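# Press the stapler arm down and let it spring back

## Task

Push the stapler's arm firmly down until it bottoms out, hold it there briefly, then release so it springs back up. The press only counts if the stapler stays upright and where it was on the table; knocking it over or shifting it out of place is a failure.

## Robot and tools

Robot: the upper body of a humanoid on a stand past the table's -x edge, facing about +x. Only the right arm (seven joints) and its right hand move. The hand has a thumb and two fingers (index, middle).

Scene frame (used for printed state): origin in the table-top plane roughly under the pelvis, z = 0 at the table top, +z up, +x across the table away from the robot, -y is the robot's right. The table's near edge is at x = 0.18 m. The pelvis sits 0.01 to 0.14 m above the table; the right shoulder is about 0.28 m above it, 0.14 m toward -y and 0.06 m toward +x. The hand point reaches no more than 0.55 m from the shoulder. The body can be slightly turned or tilted, and printed poses may be off by a few cm, more at long reach.

Hand point: a spot fixed to the palm, 0.06 m in front of its face, between the two fingers at knuckle level. Its own axes: +y out of the palm, +z along straightened fingers, +x across the palm from index toward middle finger. Flat fingers extend 0.095 m past it along +z. A wrist camera and clamp on the index side can collide with things.

Motion commands all use one 13-number row, each number in [-1, 1], in this order: dx, dy, dz, rx, ry, rz, then the hand: thumb_0, thumb_1, thumb_2, middle_0, middle_1, index_0, index_1 (the first hand slot is labelled hand/thumb_0). dx..rz are an offset, not a pose, measured in the current Hand target's own axes, starting from the Hand target at the start of the action or move. Scale: 1.0 = 0.6 m for dx/dy/dz and 180 degrees for the rotation vector rx/ry/rz. Repeating an offset moves further. The controller limits commanded orientation to 32 degrees from the measured one per step. Hand numbers are absolute motor goals: thumb_0 swivels the thumb (+1 toward the middle finger side, -1 toward the index side); for the other six, +1 is open/straight and -1 fully bent. A 0 in a hand slot is a real command, so resend your previous hand numbers to keep the hand unchanged.

Tools:
- execute_actions(actions, cameras): actions is a list of actions; each action is a table of up to 15 rows, each row lasting 1/30 s, the last row held to fill 15 steps (0.5 s). Every row is an offset from the action's starting Hand target, not from the prior row. An empty list just returns state and images.
- move(target, speed, blend, blocking, cameras): drives the hand point on a straight path toward one row, or a list of up to 15 rows all offset from the same starting Hand target. speed in m/s, 0.002 to 1.2, default 0.25 (turns up to twice that in rad/s), one value or one per target. blend in m rounds corners between listed targets. blocking=false returns after about 0.5 s while the move continues. The result adds a move: line, e.g. done (settled within 3 mm and 2 degrees), off_target, moving, held or fault, plus limits such as paced or held. The path does not slow for obstacles; faster motion hits harder, and aiming further past a contact presses harder.
- wait(seconds 0 to 10): lets time pass holding the last command.
- stop(): brakes a running move.
- zoom_image(camera, region): camera is cam_head or cam_wrist; region [x0, y0, x1, y1] in image pixels, at most 504 by 504.
- finished_scene(scene): ends the current scene, giving its number; irreversible.

Cameras: cam_head and cam_wrist, both 896x504.

Results: hand point position (m) and quaternion wxyz in the scene frame; Hand target (last commanded pose after clipping, the base of your next offsets); joint positions, velocities (may read within noise) and torques (whole drive output including gravity, positive toward larger joint angle, offset and noisy); hand_goal, hand_position and hand_torque_nm in command order. MOTOR HOT appears near 90 C; at 120 C an OVER-TEMPERATURE FAULT drops the arm for 30 s or more. Avoid long pushes against something unreachable or a stretched-out arm.

Suggested sequence: locate the stapler in the images, bring the hand above the back of its arm with fingers pointing roughly forward and palm or fingertips facing down, descend slowly, then command a target a few cm below contact so it presses fully down. Check the stapler has bottomed out, then end the press by commanding the target back above the current hand point, lifting clear so it springs up. The hand often rests short of the target and an arm blocked by an object keeps pushing until commanded away. Avoid fast contact, sideways shoves, tipping or sliding the stapler, and anything falling off the table.

Each tool is called after ">>>" in YAML: its name, and indented under it one key for each argument.

## Session

>>> execute_actions:
  actions: []

Scene clock: 0.00 s.
end_effector_position=(+0.2118, -0.1899, +0.2958) hand_goal=(+0.000, +0.263, +1.000, +1.000, +1.000, +1.000, +1.000) hand_position=(+0.000, +0.263, +1.000, +1.000, +1.000, +1.000, +1.000) hand_torque_nm=(+0.00, +0.00, +0.00, +0.00, +0.00, +0.00, +0.00) end_effector_quat_wxyz=(+0.710, -0.602, +0.178, -0.319)
Joint positions: [0.403 -0.922 -1.025 -0.576 0.135 -0.859 0.389]
Joint velocities: within noise
Joint torques (N m): no reading
Hand target: +0.2118, -0.1899, +0.2958; +0.710, -0.602, +0.178, -0.319

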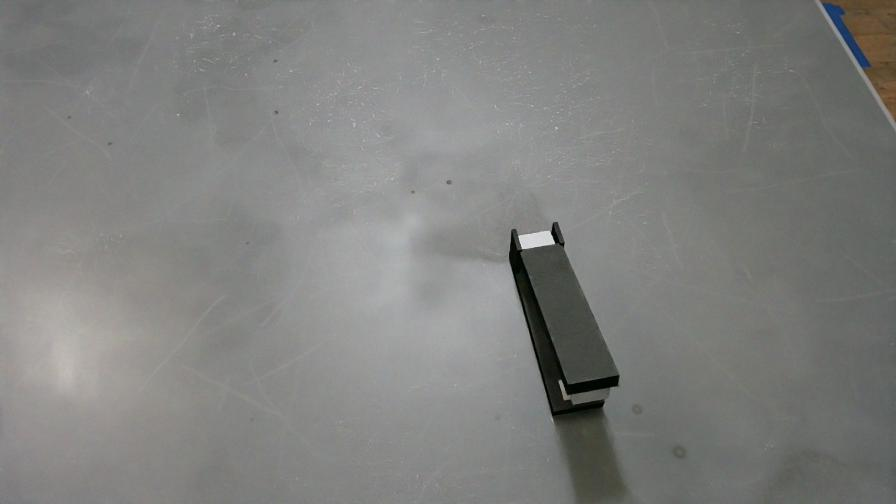

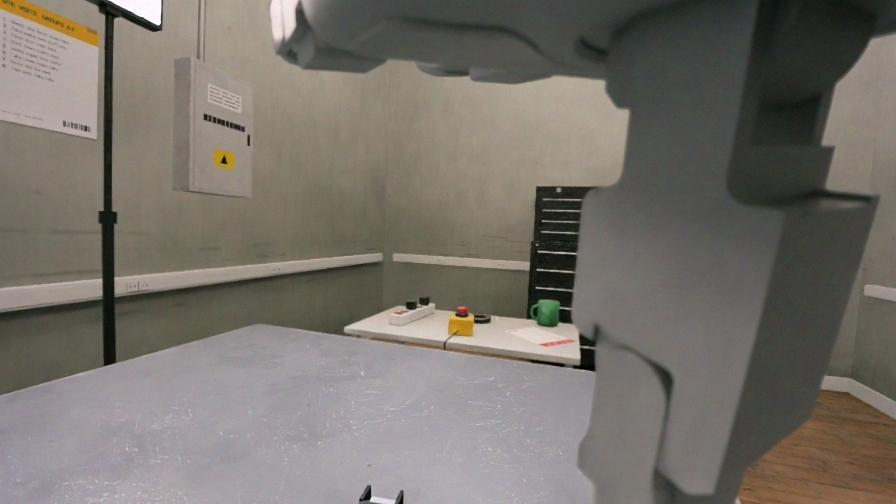

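>>> move:
  target: [0.101, 0.127, 0.124, -0.5, 0, 0, 0, 1, 1, -1, 0, -1, 0]

Scene clock: 15.60 s.
end_effector_position=(+0.3223, -0.1718, +0.2482) hand_goal=(+0.000, +1.000, +1.000, -1.000, +0.000, -1.000, +0.000) hand_position=(+0.000, +0.921, +1.000, -0.934, +0.063, -0.934, +0.063) hand_torque_nm=(+0.00, -0.10, +0.00, +0.08, +0.09, +0.08, +0.09) end_effector_quat_wxyz=(-0.329, +0.860, -0.296, +0.254)
Joint positions: [1.16 -2.218 -1.528 -0.264 0.047 -0.087 0.635]
Joint velocities: [0.009 -0.006 -0.041 0 -0.006 -0.001 0]
Joint torques (N m): [-2.72 0.57 -3.12 0.54 -0.06 0.41 -0.58]
Hand target: +0.3218, -0.1698, +0.2457; -0.102, +0.925, -0.348, +0.116
Off the commanded pose: 0.003 m, 36 deg; orientation clipped.
joint sent to its limit — joint 2 (shoulder roll), lower limit. The joint targets are off in orientation, not in position.
move: off_target; limits=paced

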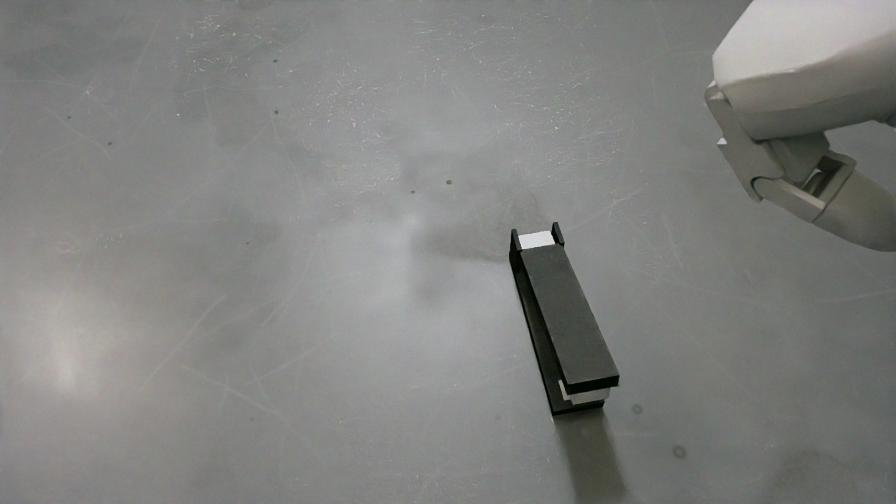

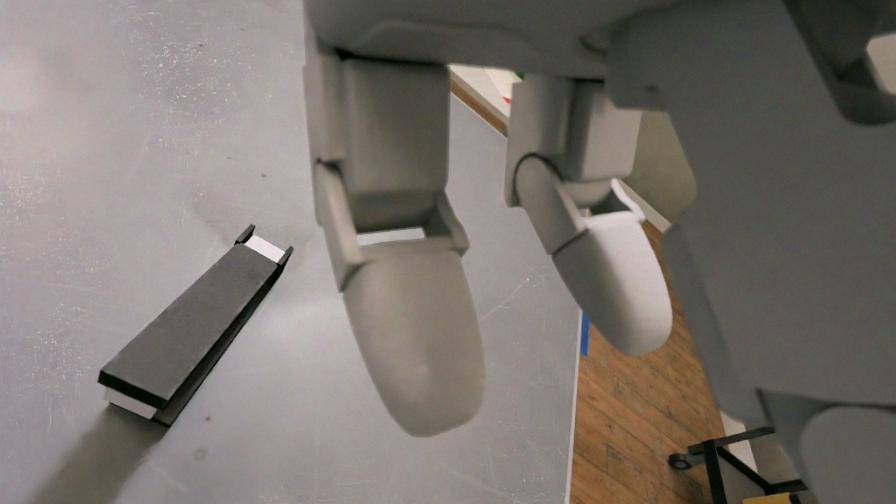

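>>> move:
  target: [-0.0125, 0.063, -0.084, 0.298, -0.071, 0.708, 0, 1, 1, -1, 0, -1, 0]
  speed: 0.4

Scene clock: 26.43 s.
end_effector_position=(+0.2797, -0.1990, +0.2843) hand_goal=(+0.000, +1.000, +1.000, -1.000, +0.000, -1.000, +0.000) hand_position=(+0.000, +0.921, +1.000, -0.934, +0.061, -0.934, +0.061) hand_torque_nm=(+0.00, -0.10, +0.00, +0.08, +0.08, +0.08, +0.08) end_effector_quat_wxyz=(+0.503, -0.003, +0.864, -0.002)
Joint positions: [1.214 -1.492 -1.363 -0.569 1.871 0.368 -0.259]
Joint torques (N m): [-0.76 0.13 -1.83 0.28 0.32 -1.61 -0.08]
Hand target: +0.2785, -0.1981, +0.2824; +0.500, +0.001, +0.866, +0.001
Off the commanded pose: 0.002 m, 1 deg.
move: done

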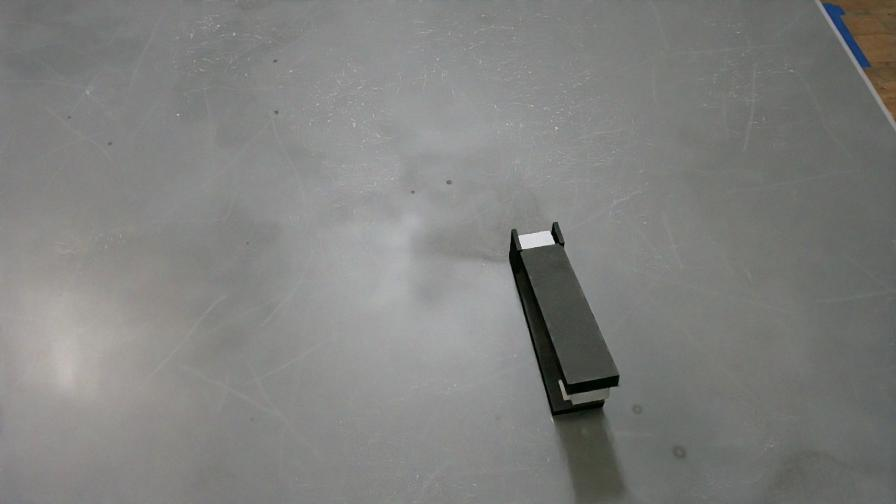

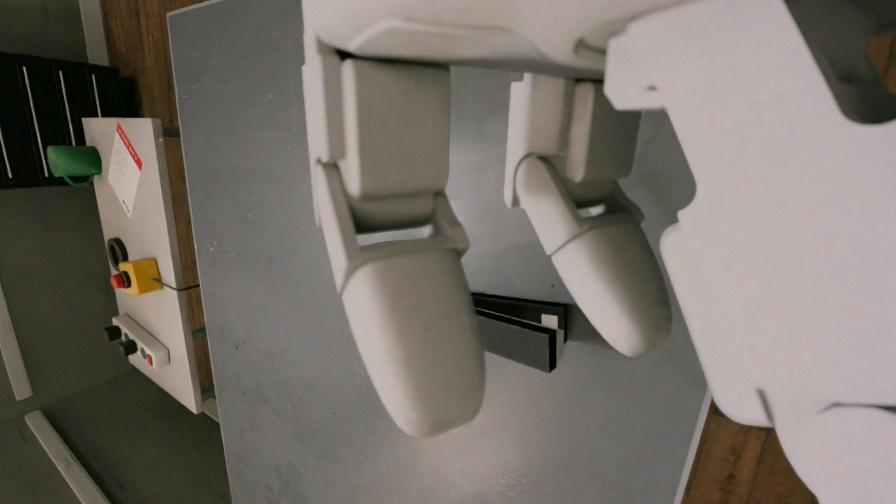

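>>> move:
  target: [-0.042, 0.063, 0.0725, 0, 0.333, 0, 0, 1, 1, -1, 0, -1, 0]
  speed: 0.4

Scene clock: 29.90 s.
end_effector_position=(+0.3295, -0.1631, +0.2852) hand_goal=(+0.000, +1.000, +1.000, -1.000, +0.000, -1.000, +0.000) hand_position=(+0.000, +0.922, +1.000, -0.934, +0.061, -0.934, +0.061) hand_torque_nm=(+0.00, -0.10, +0.00, +0.08, +0.08, +0.08, +0.08) end_effector_quat_wxyz=(+0.252, -0.063, +0.963, +0.074)
Joint positions: [1.281 -2.218 -1.754 0.304 1.983 1.228 -0.083]
Joint torques (N m): [-2.81 0.88 -2.78 0.25 0.46 -0.84 0.08]
Hand target: +0.3288, -0.1604, +0.2826; +0.000, +0.000, +1.000, +0.001
Off the commanded pose: 0.004 m, 31 deg.
joint sent to its limit — joint 2 (shoulder roll), lower limit; joint 5 (wrist roll), upper limit. The joint targets are off in orientation, not in position.
move: off_target

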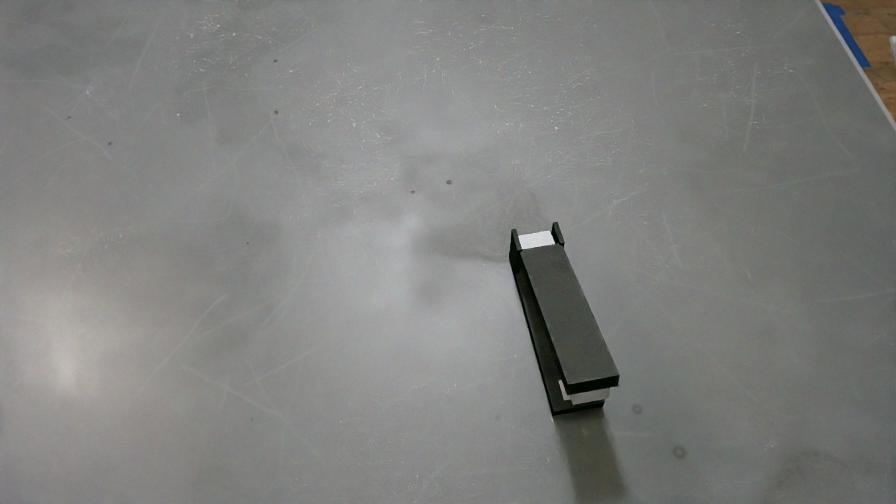

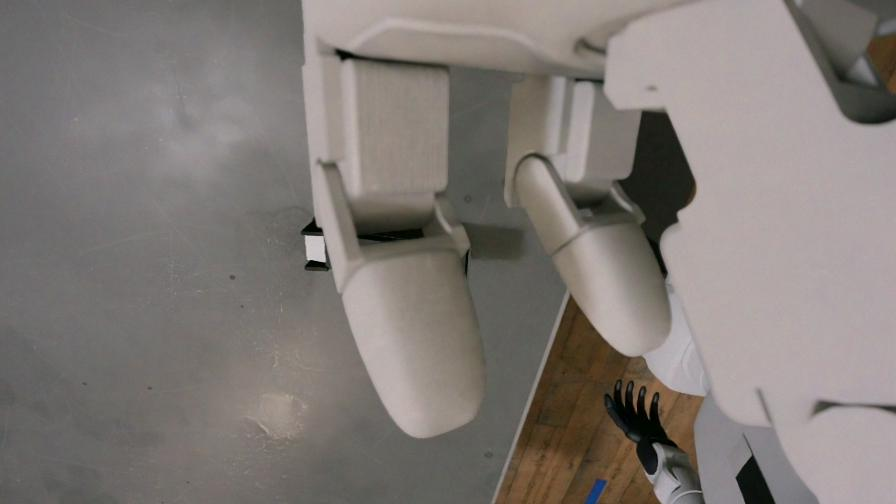

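>>> move:
  target:
    - [0.13, -0.067, 0.02, 0, -0.333, 0, 0, 1, 1, -1, 0, -1, 0]
    - [0.13, -0.067, 0.02, -0.174, -0.301, 0.301, 0, 1, 1, -1, 0, -1, 0]
  speed: 0.4

Scene clock: 39.37 s.
end_effector_position=(+0.2507, -0.1994, +0.2684) hand_goal=(+0.000, +1.000, +1.000, -1.000, +0.000, -1.000, +0.000) hand_position=(+0.000, +0.938, +1.000, -0.934, +0.059, -0.934, +0.059) hand_torque_nm=(+0.00, -0.08, +0.00, +0.08, +0.08, +0.08, +0.08) end_effector_quat_wxyz=(+0.469, +0.438, +0.730, +0.235)
Joint positions: [0.689 -0.819 -0.41 -0.973 1.981 -0.086 -0.582]
Joint torques (N m): [0.55 -1.58 -2.1 -2.67 0.19 -0.53 0.52]
Hand target: +0.2508, -0.2005, +0.2704; +0.433, +0.433, +0.750, +0.251
Off the commanded pose: 0.002 m, 5 deg.
joint sent to its limit — joint 5 (wrist roll), upper limit. The joint targets are off in orientation, not in position.
move: off_target

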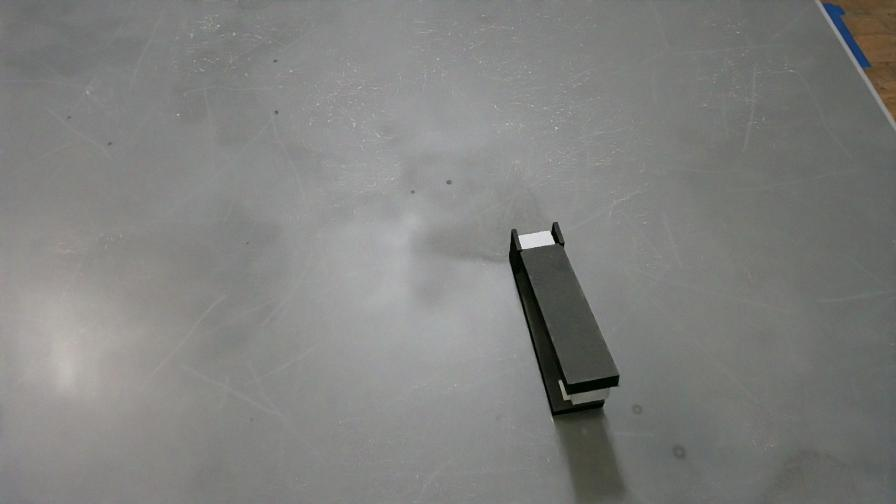

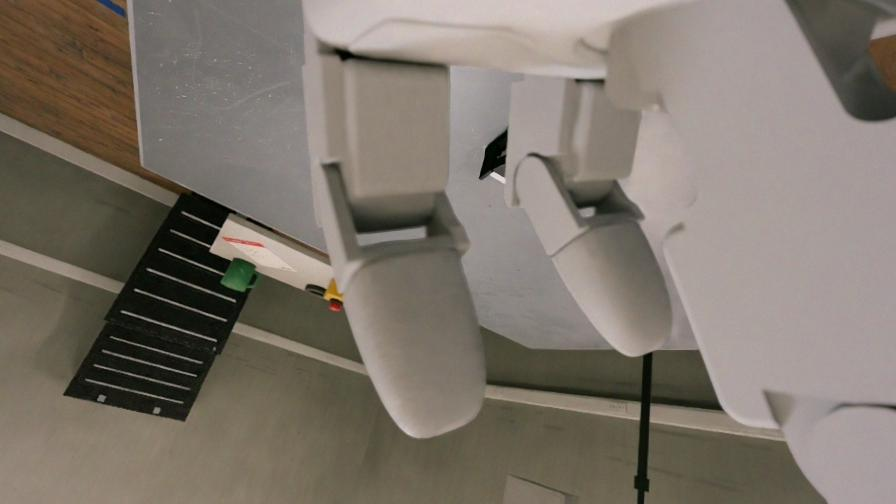

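>>> move:
  target: [0,0,0, 0, 0, 0.3, 0, 1, 1, -1, 0, -1, 0]
  speed: 0.4
  cameras: ["cam_wrist"]

>>> move:
  target: [0,0,0, 0, 0, -0.633, 0, 1, 1, -1, 0, -1, 0]
  speed: 0.4
  cameras: ["cam_wrist"]

Scene clock: 42.37 s.
end_effector_position=(+0.2521, -0.2009, +0.2665) hand_goal=(+0.000, +1.000, +1.000, -1.000, +0.000, -1.000, +0.000) hand_position=(+0.000, +0.941, +1.000, -0.934, +0.059, -0.934, +0.059) hand_torque_nm=(+0.00, -0.08, +0.00, +0.08, +0.08, +0.08, +0.08) end_effector_quat_wxyz=(+0.321, +0.673, +0.479, +0.464)
Joint positions: [0.398 0.024 -0.098 -1.058 1.981 -0.091 -0.819]
Joint torques (N m): [0.51 -0.38 0.04 -5.17 0.36 0.09 1.07]
Hand target: +0.2508, -0.2005, +0.2704; +0.271, +0.726, +0.471, +0.420
Off the commanded pose: 0.004 m, 10 deg.
joint sent to its limit — joint 2 (shoulder roll), upper limit; joint 4 (elbow), lower limit, where the elbow is as bent as it goes; joint 5 (wrist roll), upper limit. The joint targets are off in orientation, not in position.
move: off_target

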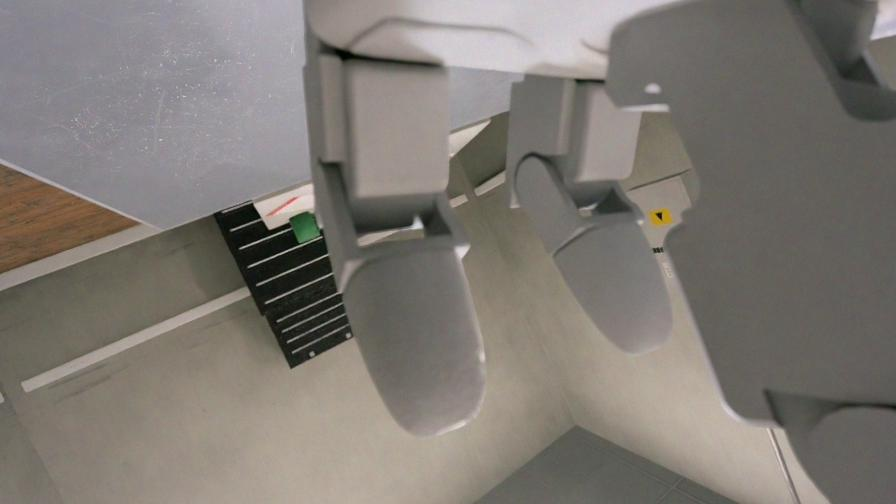

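Scene clock: 45.37 s.
end_effector_position=(+0.2500, -0.1992, +0.2700) hand_goal=(+0.000, +1.000, +1.000, -1.000, +0.000, -1.000, +0.000) hand_position=(+0.000, +0.941, +1.000, -0.934, +0.059, -0.934, +0.059) hand_torque_nm=(+0.00, -0.08, +0.00, +0.08, +0.08, +0.08, +0.08) end_effector_quat_wxyz=(+0.500, +0.004, +0.866, +0.007)
Joint positions: [0.721 -1.213 -1.104 -0.684 1.76 0.702 -0.283]
Joint torques (N m): [0 -3.28 -2.74 0.93 0.01 -1.02 0.14]
Hand target: +0.2508, -0.2005, +0.2704; +0.500, +0.001, +0.866, +0.002
Off the commanded pose: 0.002 m, 1 deg.
move: done

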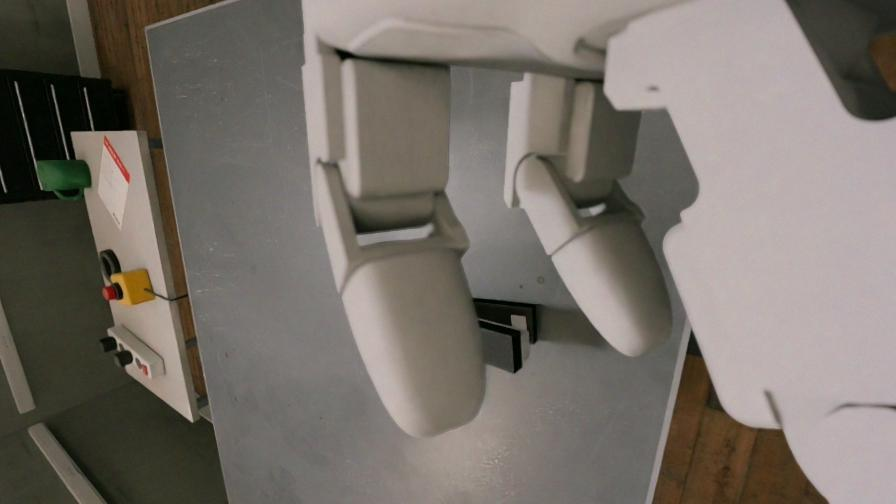

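>>> move:
  target: [0.047, 0.176, 0.285, 0, 0.083, 0, 0, 1, 1, -1, 0, -1, 0]

Scene clock: 51.17 s.
end_effector_position=(+0.3479, -0.1252, +0.1925) hand_goal=(+0.000, +1.000, +1.000, -1.000, +0.000, -1.000, +0.000) hand_position=(+0.000, +0.941, +1.000, -0.934, +0.059, -0.934, +0.059) hand_torque_nm=(+0.00, -0.08, +0.00, +0.08, +0.08, +0.08, +0.08) end_effector_quat_wxyz=(+0.422, +0.006, +0.907, -0.002)
Joint positions: [1.665 -2.212 -1.499 -0.309 1.979 0.058 -0.587]
Joint torques (N m): [-2.56 1.53 -3 1.01 0.27 -0.85 -0.03]
Hand target: +0.3848, -0.0945, +0.1609; +0.383, +0.001, +0.924, +0.002
Off the commanded pose: 0.057 m, 5 deg.
joint sent to its limit — joint 2 (shoulder roll), lower limit; joint 5 (wrist roll), upper limit. The joint targets are off in position and orientation.
move: off_target

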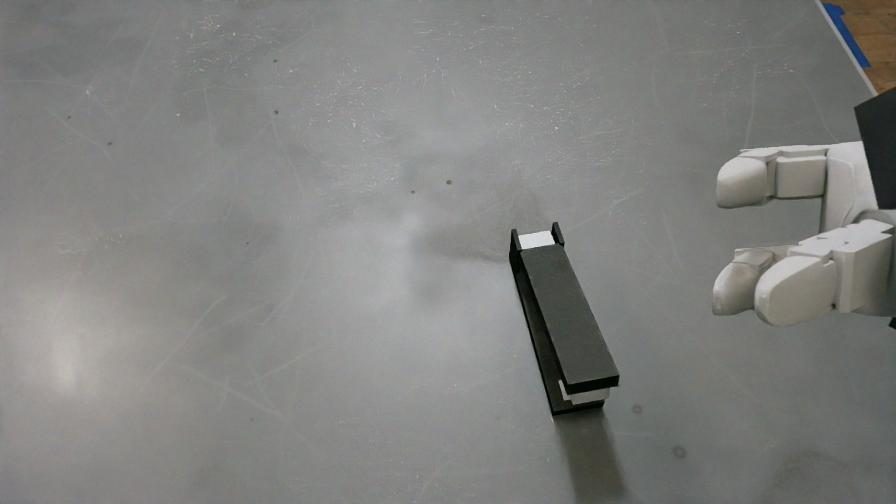

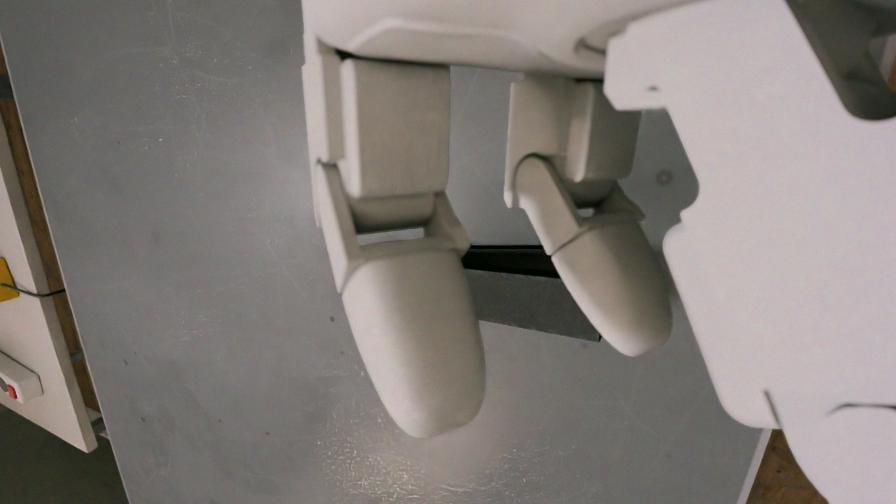

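>>> move:
  target: [0.045, -0.159, -0.363, 0.051, -0.465, -0.537, 0, 1, 1, -1, -1, -1, -1]
  speed: 0.4

Scene clock: 61.90 s.
end_effector_position=(+0.2112, -0.1885, +0.2945) hand_goal=(+0.000, +1.000, +1.000, -1.000, -1.000, -1.000, -1.000) hand_position=(+0.000, +0.941, +1.000, -0.936, -0.940, -0.936, -0.940) hand_torque_nm=(+0.00, -0.08, +0.00, +0.08, +0.08, +0.08, +0.08) end_effector_quat_wxyz=(+0.713, -0.599, +0.183, -0.315)
Joint positions: [1.479 -1.222 -1.43 -0.571 -0.255 -0.815 -0.742]
Joint torques (N m): [0.33 0.97 -2.04 1.52 0.51 -0.07 -1.03]
Hand target: +0.2116, -0.1904, +0.2953; +0.711, -0.601, +0.179, -0.319
Off the commanded pose: 0.002 m, 1 deg.
move: done

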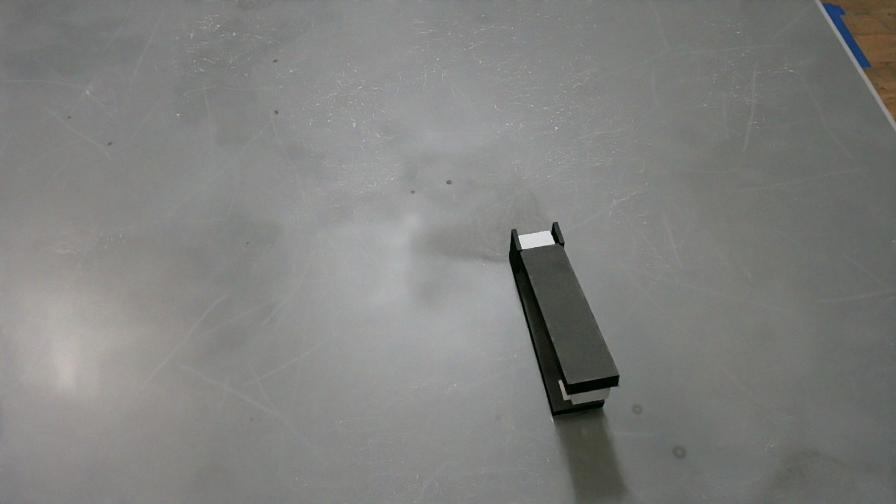

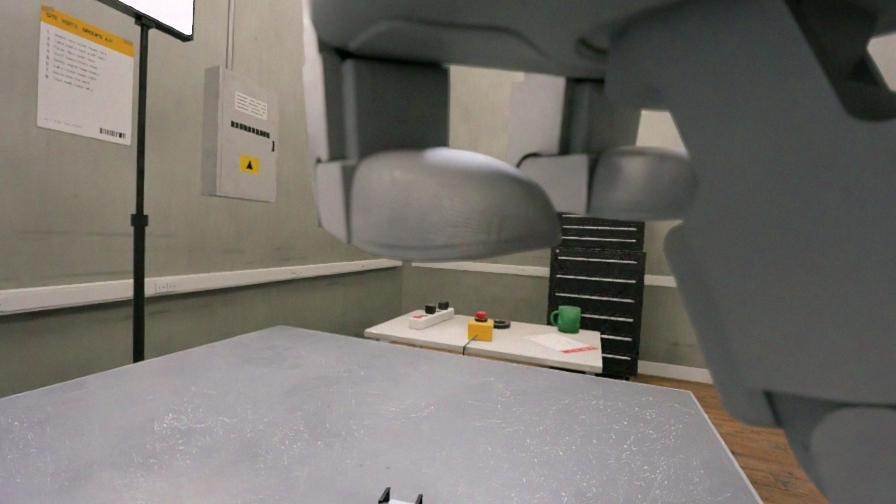

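>>> move:
  target: [0.087, 0.268, 0.187, -0.206, 0, 0, 0, 1, 1, -1, -1, -1, -1]

Scene clock: 66.17 s.
end_effector_position=(+0.3497, -0.1402, +0.1805) hand_goal=(+0.000, +1.000, +1.000, -1.000, -1.000, -1.000, -1.000) hand_position=(+0.000, +0.941, +1.000, -0.936, -0.940, -0.936, -0.940) hand_torque_nm=(+0.00, -0.08, +0.00, +0.08, +0.08, +0.08, +0.08) end_effector_quat_wxyz=(-0.579, +0.709, -0.233, +0.329)
Joint positions: [1.695 -2.217 -1.53 -0.312 -0.237 0.031 -0.393]
Joint torques (N m): [-2.57 1.89 -3.12 -0.29 -0.02 0.37 -1]
Hand target: +0.3597, -0.1302, +0.1704; -0.483, +0.795, -0.271, +0.246
Off the commanded pose: 0.017 m, 18 deg.
joint sent to its limit — joint 2 (shoulder roll), lower limit. The joint targets are off in position and orientation.
move: off_target

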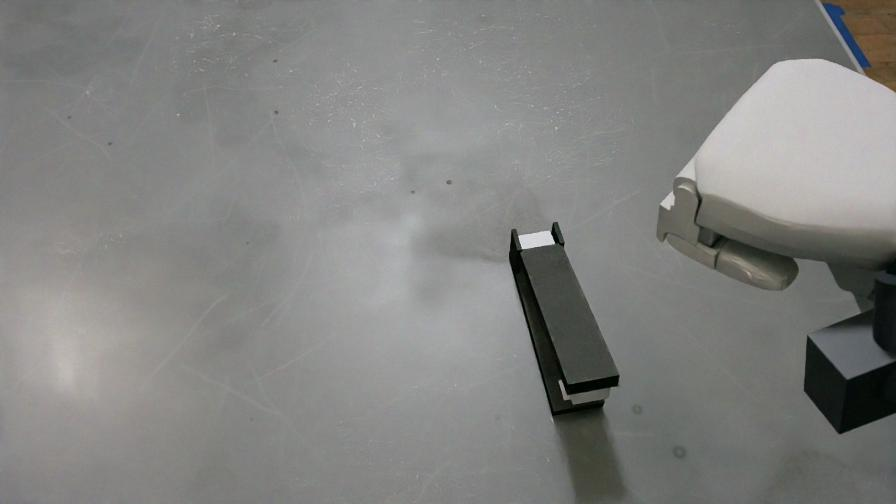

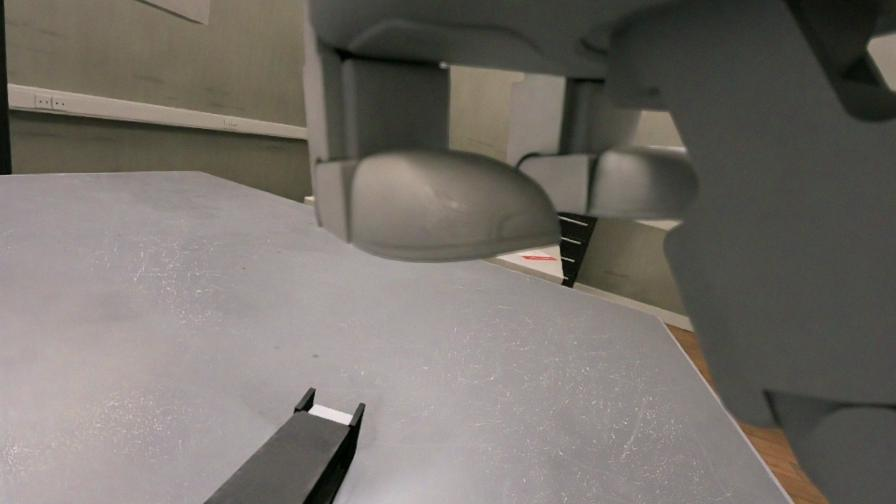

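>>> move:
  target:
    - [-0.035, -0.07, -0.262, 0.144, 0.22, 0.631, 0, 1, 1, -1, -1, -1, -1]
    - [-0.035, -0.07, -0.262, -0.263, 0.014, -0.64, 0, 1, 1, -1, -1, -1, -1]
  speed: 0.5
  cameras: []

Scene clock: 76.53 s.
end_effector_position=(+0.2511, -0.1997, +0.2661) hand_goal=(+0.000, +1.000, +1.000, -1.000, -1.000, -1.000, -1.000) hand_position=(+0.000, +0.941, +1.000, -0.936, -0.943, -0.936, -0.943) hand_torque_nm=(+0.00, -0.08, +0.00, +0.08, +0.08, +0.08, +0.08) end_effector_quat_wxyz=(+0.307, +0.683, +0.443, +0.493)
Joint positions: [0.409 0.025 0.001 -1.057 1.98 -0.18 -0.744]
Joint torques (N m): [0.38 -0.24 0.1 -5.23 0.04 0.2 1.01]
Hand target: +0.2499, -0.1999, +0.2704; +0.249, +0.750, +0.434, +0.433
Off the commanded pose: 0.004 m, 12 deg.
joint sent to its limit — joint 2 (shoulder roll), upper limit; joint 4 (elbow), lower limit, where the elbow is as bent as it goes. The joint targets are off in orientation, not in position.
move: off_target

>>> move:
  target: [-0.063, 0.059, 0.2, -0.163, 0.043, -0.163, 0, 1, 1, -1, -1, -1, -1]
  speed: 0.4
  cameras: []

>>> move:
  target: [0,0,0,0,0,-0.5, 0, 1, 1, -1, -1, -1, -1]
  speed: 0.4

Scene clock: 82.40 s.
end_effector_position=(+0.3571, -0.2511, +0.2178) hand_goal=(+0.000, +1.000, +1.000, -1.000, -1.000, -1.000, -1.000) hand_position=(+0.000, +0.947, +1.000, -0.936, -0.943, -0.936, -0.943) hand_torque_nm=(+0.00, -0.07, +0.00, +0.08, +0.08, +0.08, +0.08) end_effector_quat_wxyz=(+0.496, +0.507, +0.497, +0.499)
Joint positions: [-0.198 -0.383 -0.213 0.101 1.955 0.19 0.062]
Joint torques (N m): [-3.69 -4.33 -0.89 -2.73 0.13 0.05 1.12]
Hand target: +0.3597, -0.2500, +0.2204; +0.500, +0.500, +0.501, +0.500
Off the commanded pose: 0.004 m, 1 deg.
move: off_target

Scene clock: 84.93 s.
end_effector_position=(+0.3615, -0.2494, +0.2216) hand_goal=(+0.000, +1.000, +1.000, -1.000, -1.000, -1.000, -1.000) hand_position=(+0.000, +0.947, +1.000, -0.936, -0.943, -0.936, -0.943) hand_torque_nm=(+0.00, -0.07, +0.00, +0.08, +0.08, +0.08, +0.08) end_effector_quat_wxyz=(+0.710, +0.008, +0.704, +0.007)
Joint positions: [-0.185 -0.905 -0.197 0.104 0.918 0.015 0.167]
Joint torques (N m): [-1.72 -6.74 -2.31 -3.58 0.1 -1.24 -0.11]
Hand target: +0.3597, -0.2500, +0.2204; +0.707, +0.000, +0.708, +0.000
Off the commanded pose: 0.002 m, 1 deg.
move: done

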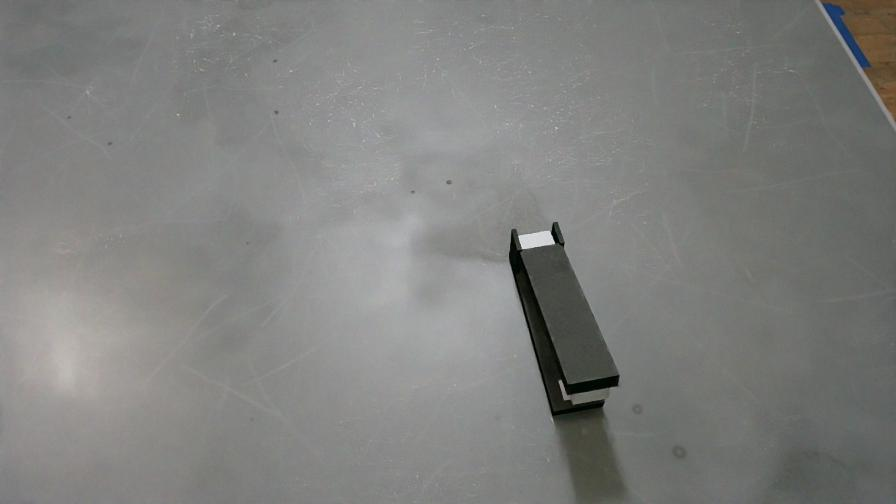

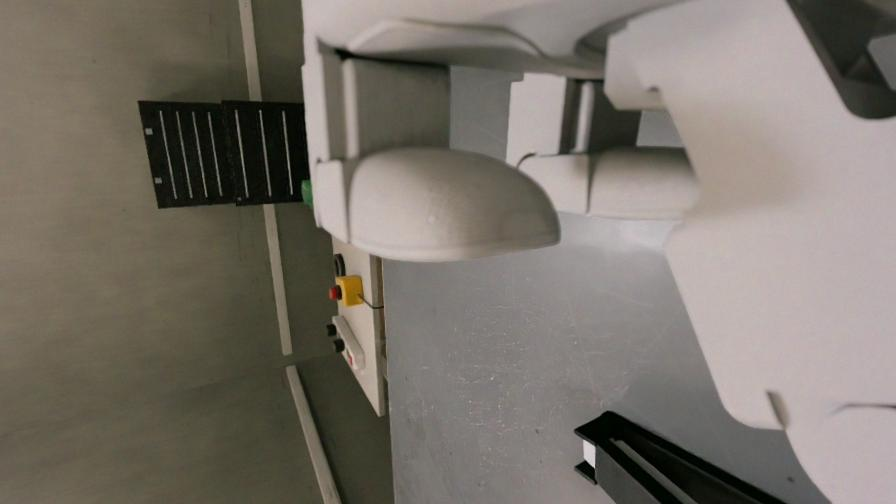

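>>> move:
  target: [0.05,0.25,0.025,0,0.42,0, 0, 1, 1, -1, -1, -1, -1]

Scene clock: 89.83 s.
end_effector_position=(+0.3731, -0.1038, +0.1834) hand_goal=(+0.000, +1.000, +1.000, -1.000, -1.000, -1.000, -1.000) hand_position=(+0.000, +0.947, +1.000, -0.936, -0.943, -0.936, -0.943) hand_torque_nm=(+0.00, -0.07, +0.00, +0.08, +0.08, +0.08, +0.08) end_effector_quat_wxyz=(+0.119, -0.033, +0.992, +0.021)
Joint positions: [-1.291 -0.753 0.364 0.729 1.979 1.58 -1.09]
Joint torques (N m): [-8.02 -3.17 -1.01 -0.95 0.82 -0.13 0.29]
Hand target: +0.3746, -0.1000, +0.1903; +0.125, +0.000, +0.992, +0.000
Off the commanded pose: 0.008 m, 5 deg.
joint sent to its limit — joint 5 (wrist roll), upper limit; joint 6 (wrist pitch), upper limit. The joint targets are off in orientation, not in position.
move: off_target

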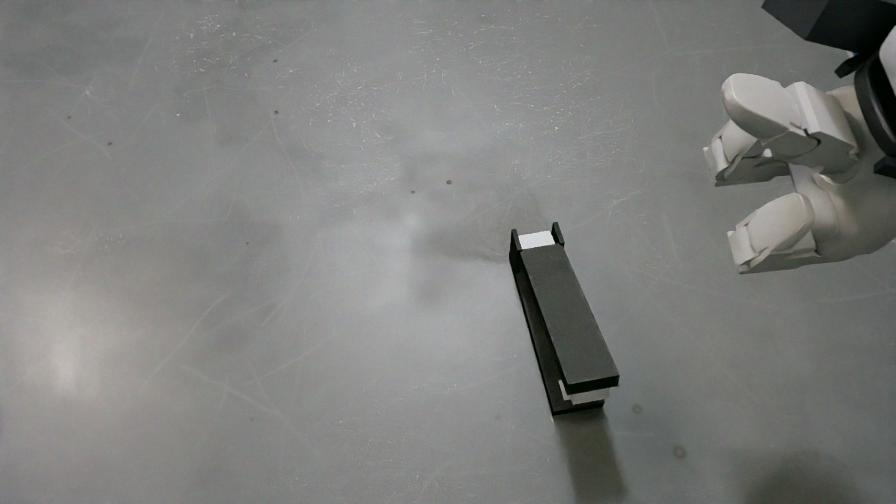

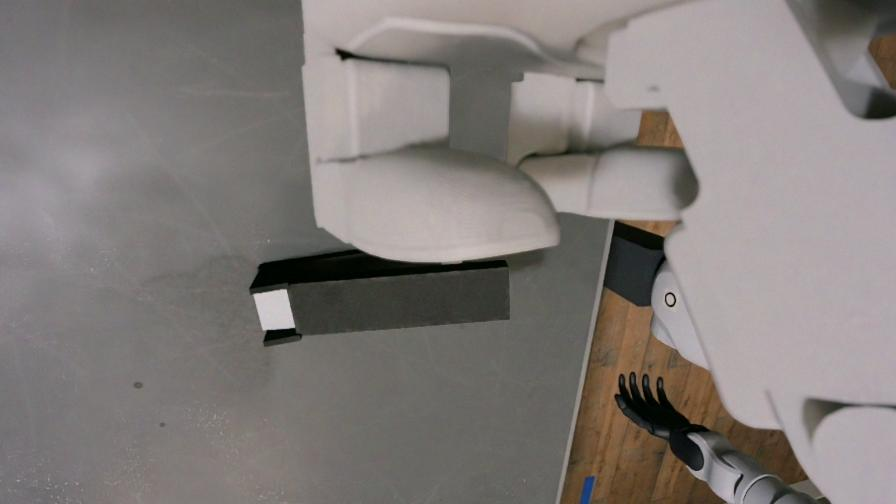

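>>> move:
  target: [-0.033,0.117,0.043,-0.0316,-0.0863,-0.0773, 0, 1, 1, -1, -1, -1, -1]

Scene clock: 102.30 s.
end_effector_position=(+0.3974, -0.0329, +0.1660) hand_goal=(+0.000, +1.000, +1.000, -1.000, -1.000, -1.000, -1.000) hand_position=(+0.000, +0.947, +1.000, -0.936, -0.943, -0.936, -0.943) hand_torque_nm=(+0.00, -0.07, +0.00, +0.08, +0.08, +0.08, +0.08) end_effector_quat_wxyz=(+0.250, -0.123, +0.960, +0.035)
Joint positions: [-1.291 -0.573 0.498 0.526 1.398 1.29 -0.564]
Joint torques (N m): [-8.11 -2.06 -1.35 -1.16 0.16 -0.88 0.24]
Hand target: +0.4002, -0.0298, +0.1702; +0.256, -0.126, +0.958, +0.034
Off the commanded pose: 0.006 m, 1 deg.
move: off_target

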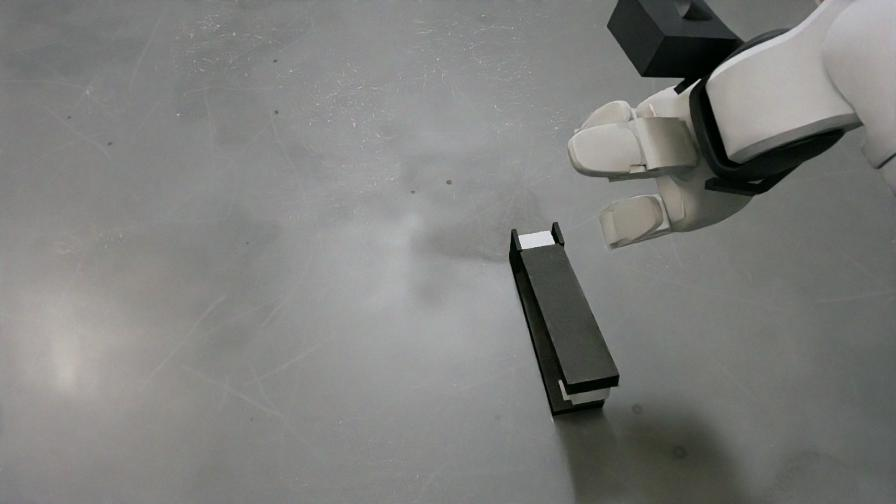

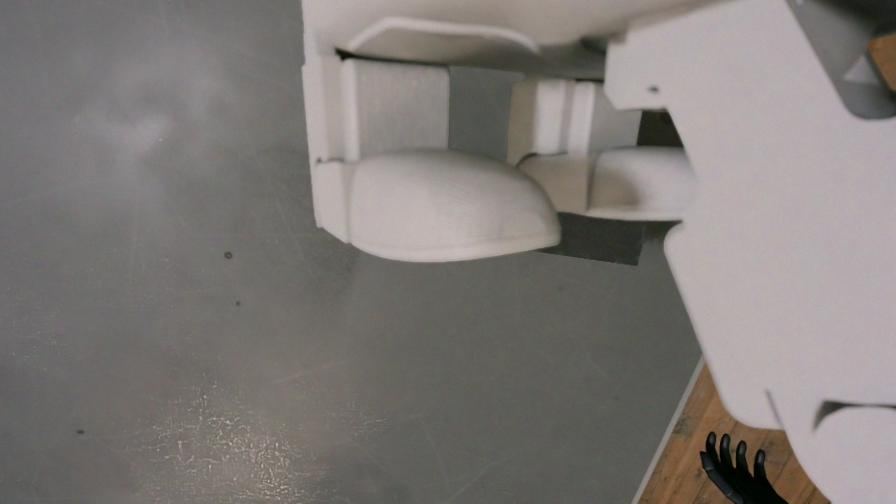

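>>> move:
  target: [0.008,0.028,0.063,0.028,0,0.048, 0, 1, 1, -1, -1, -1, -1]
  speed: 0.15

Scene clock: 108.17 s.
end_effector_position=(+0.4130, -0.0088, +0.1429) hand_goal=(+0.000, +1.000, +1.000, -1.000, -1.000, -1.000, -1.000) hand_position=(+0.000, +0.947, +1.000, -0.936, -0.943, -0.936, -0.943) hand_torque_nm=(+0.00, -0.07, +0.00, +0.08, +0.08, +0.08, +0.08) end_effector_quat_wxyz=(+0.271, -0.049, +0.961, +0.008)
Joint positions: [-1.217 -0.428 0.462 0.545 1.435 1.11 -0.83]
Joint torques (N m): [-5.18 -1.8 -1.58 -1.58 0.55 -0.94 -0.03]
Hand target: +0.4100, -0.0098, +0.1351; +0.258, -0.042, +0.965, +0.011
Off the commanded pose: 0.008 m, 2 deg.
move: off_target

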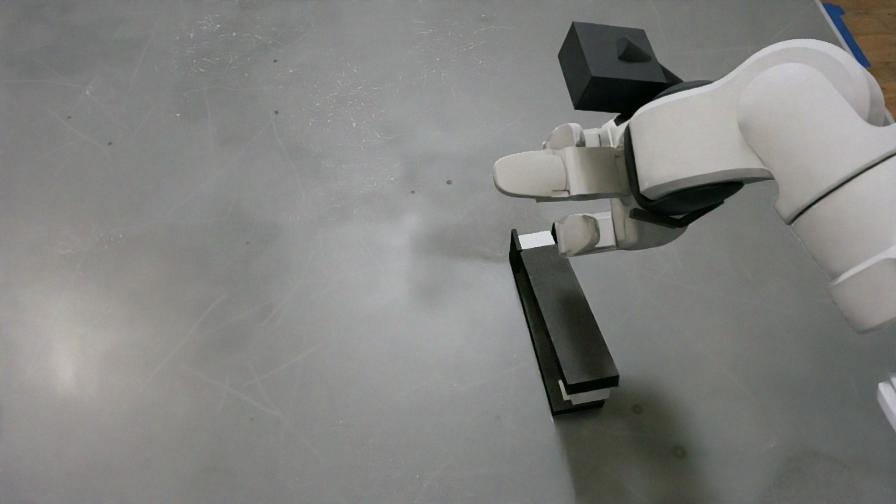

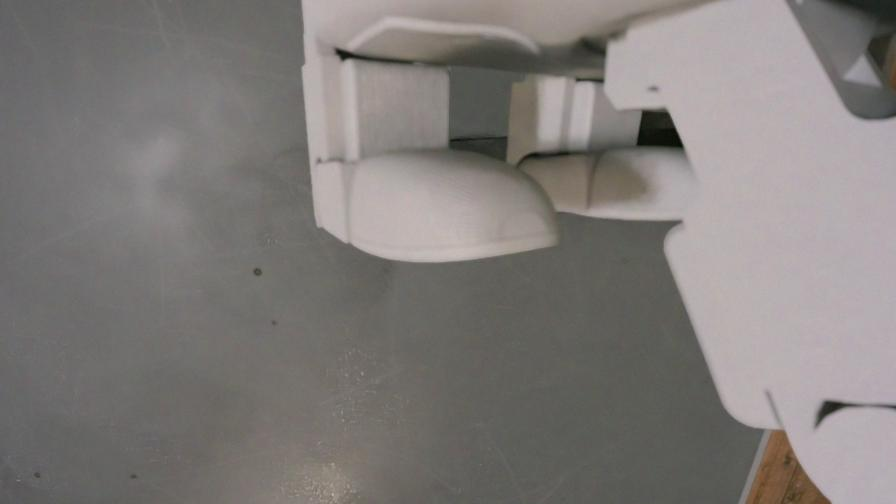

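>>> move:
  target: [0.0515,-0.012,-0.03,0,0,0, 0, 1, 1, -1, -1, -1, -1]
  speed: 0.15

Scene clock: 117.63 s.
end_effector_position=(+0.3768, -0.0168, +0.1381) hand_goal=(+0.000, +1.000, +1.000, -1.000, -1.000, -1.000, -1.000) hand_position=(+0.000, +0.947, +1.000, -0.936, -0.943, -0.936, -0.943) hand_torque_nm=(+0.00, -0.07, +0.00, +0.08, +0.08, +0.08, +0.08) end_effector_quat_wxyz=(+0.263, -0.049, +0.964, +0.009)
Joint positions: [-1.019 -0.481 0.381 0.242 1.642 1.153 -1.1]
Joint torques (N m): [-4.34 -2.74 -1.98 -3.58 0.61 -0.83 -0.05]
Hand target: +0.3750, -0.0201, +0.1352; +0.258, -0.042, +0.965, +0.011
Off the commanded pose: 0.005 m, 1 deg.
move: off_target

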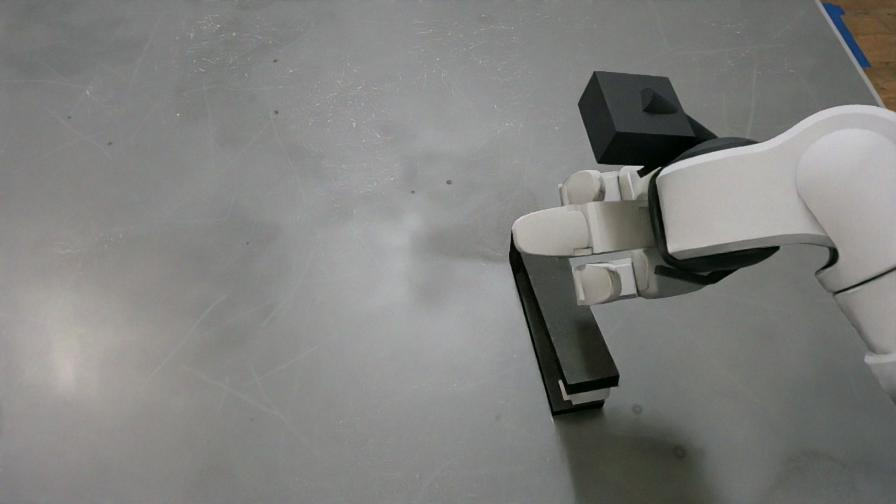

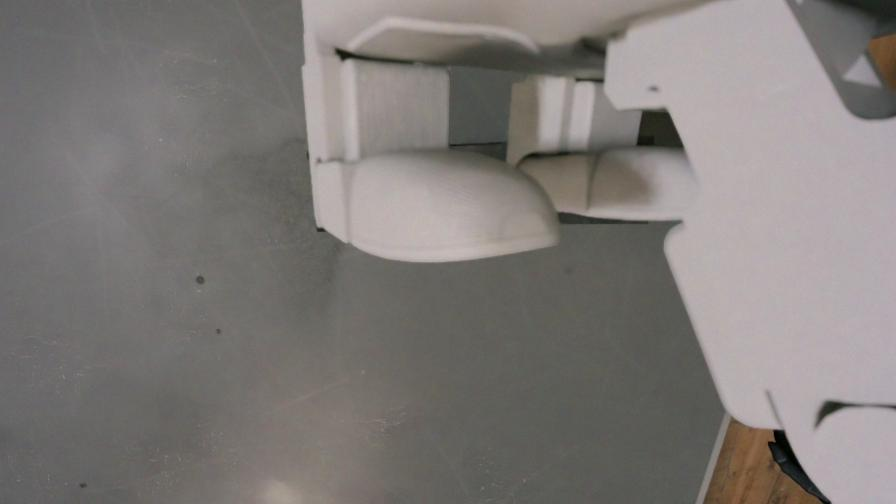

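>>> move:
  target: [0.048,0,0.049,0,0,0, 0, 1, 1, -1, -1, -1, -1]
  speed: 0.06

Scene clock: 119.97 s.
end_effector_position=(+0.3699, -0.0205, +0.1028) hand_goal=(+0.000, +1.000, +1.000, -1.000, -1.000, -1.000, -1.000) hand_position=(+0.000, +0.947, +1.000, -0.948, -0.943, -0.936, -0.943) hand_torque_nm=(+0.00, -0.07, +0.00, +0.06, +0.08, +0.08, +0.08) end_effector_quat_wxyz=(+0.266, -0.040, +0.963, +0.013)
Joint positions: [-0.908 -0.481 0.442 0.225 1.471 1.041 -0.928]
Joint torques (N m): [-4.03 -1.95 -1.02 -3.18 0.13 -0.82 0.21]
Hand target: +0.3648, -0.0210, +0.0954; +0.258, -0.042, +0.965, +0.011
Off the commanded pose: 0.009 m, 1 deg.
move: off_target

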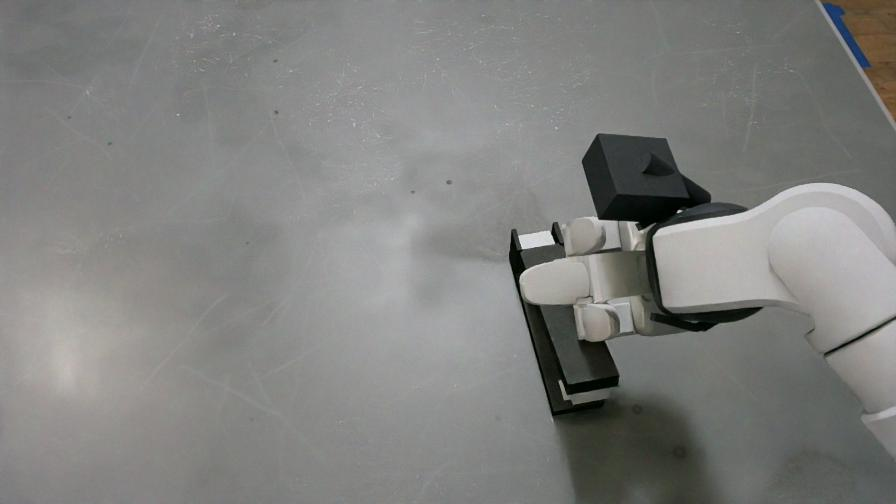

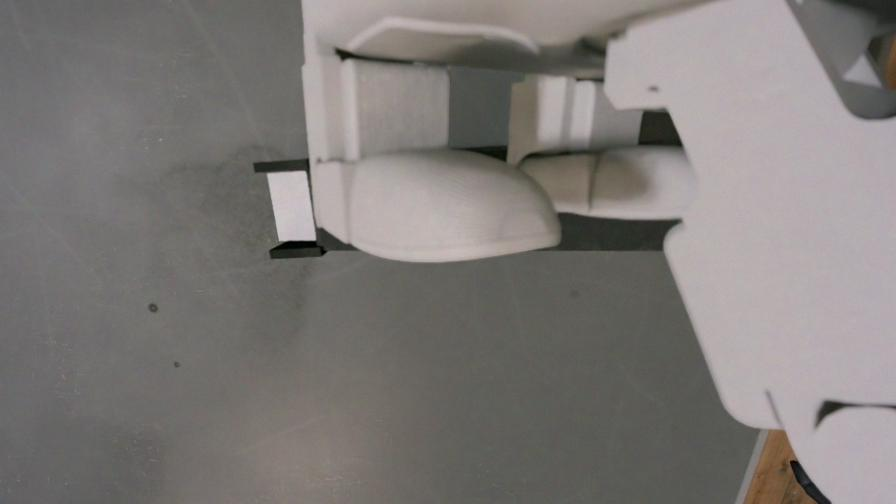

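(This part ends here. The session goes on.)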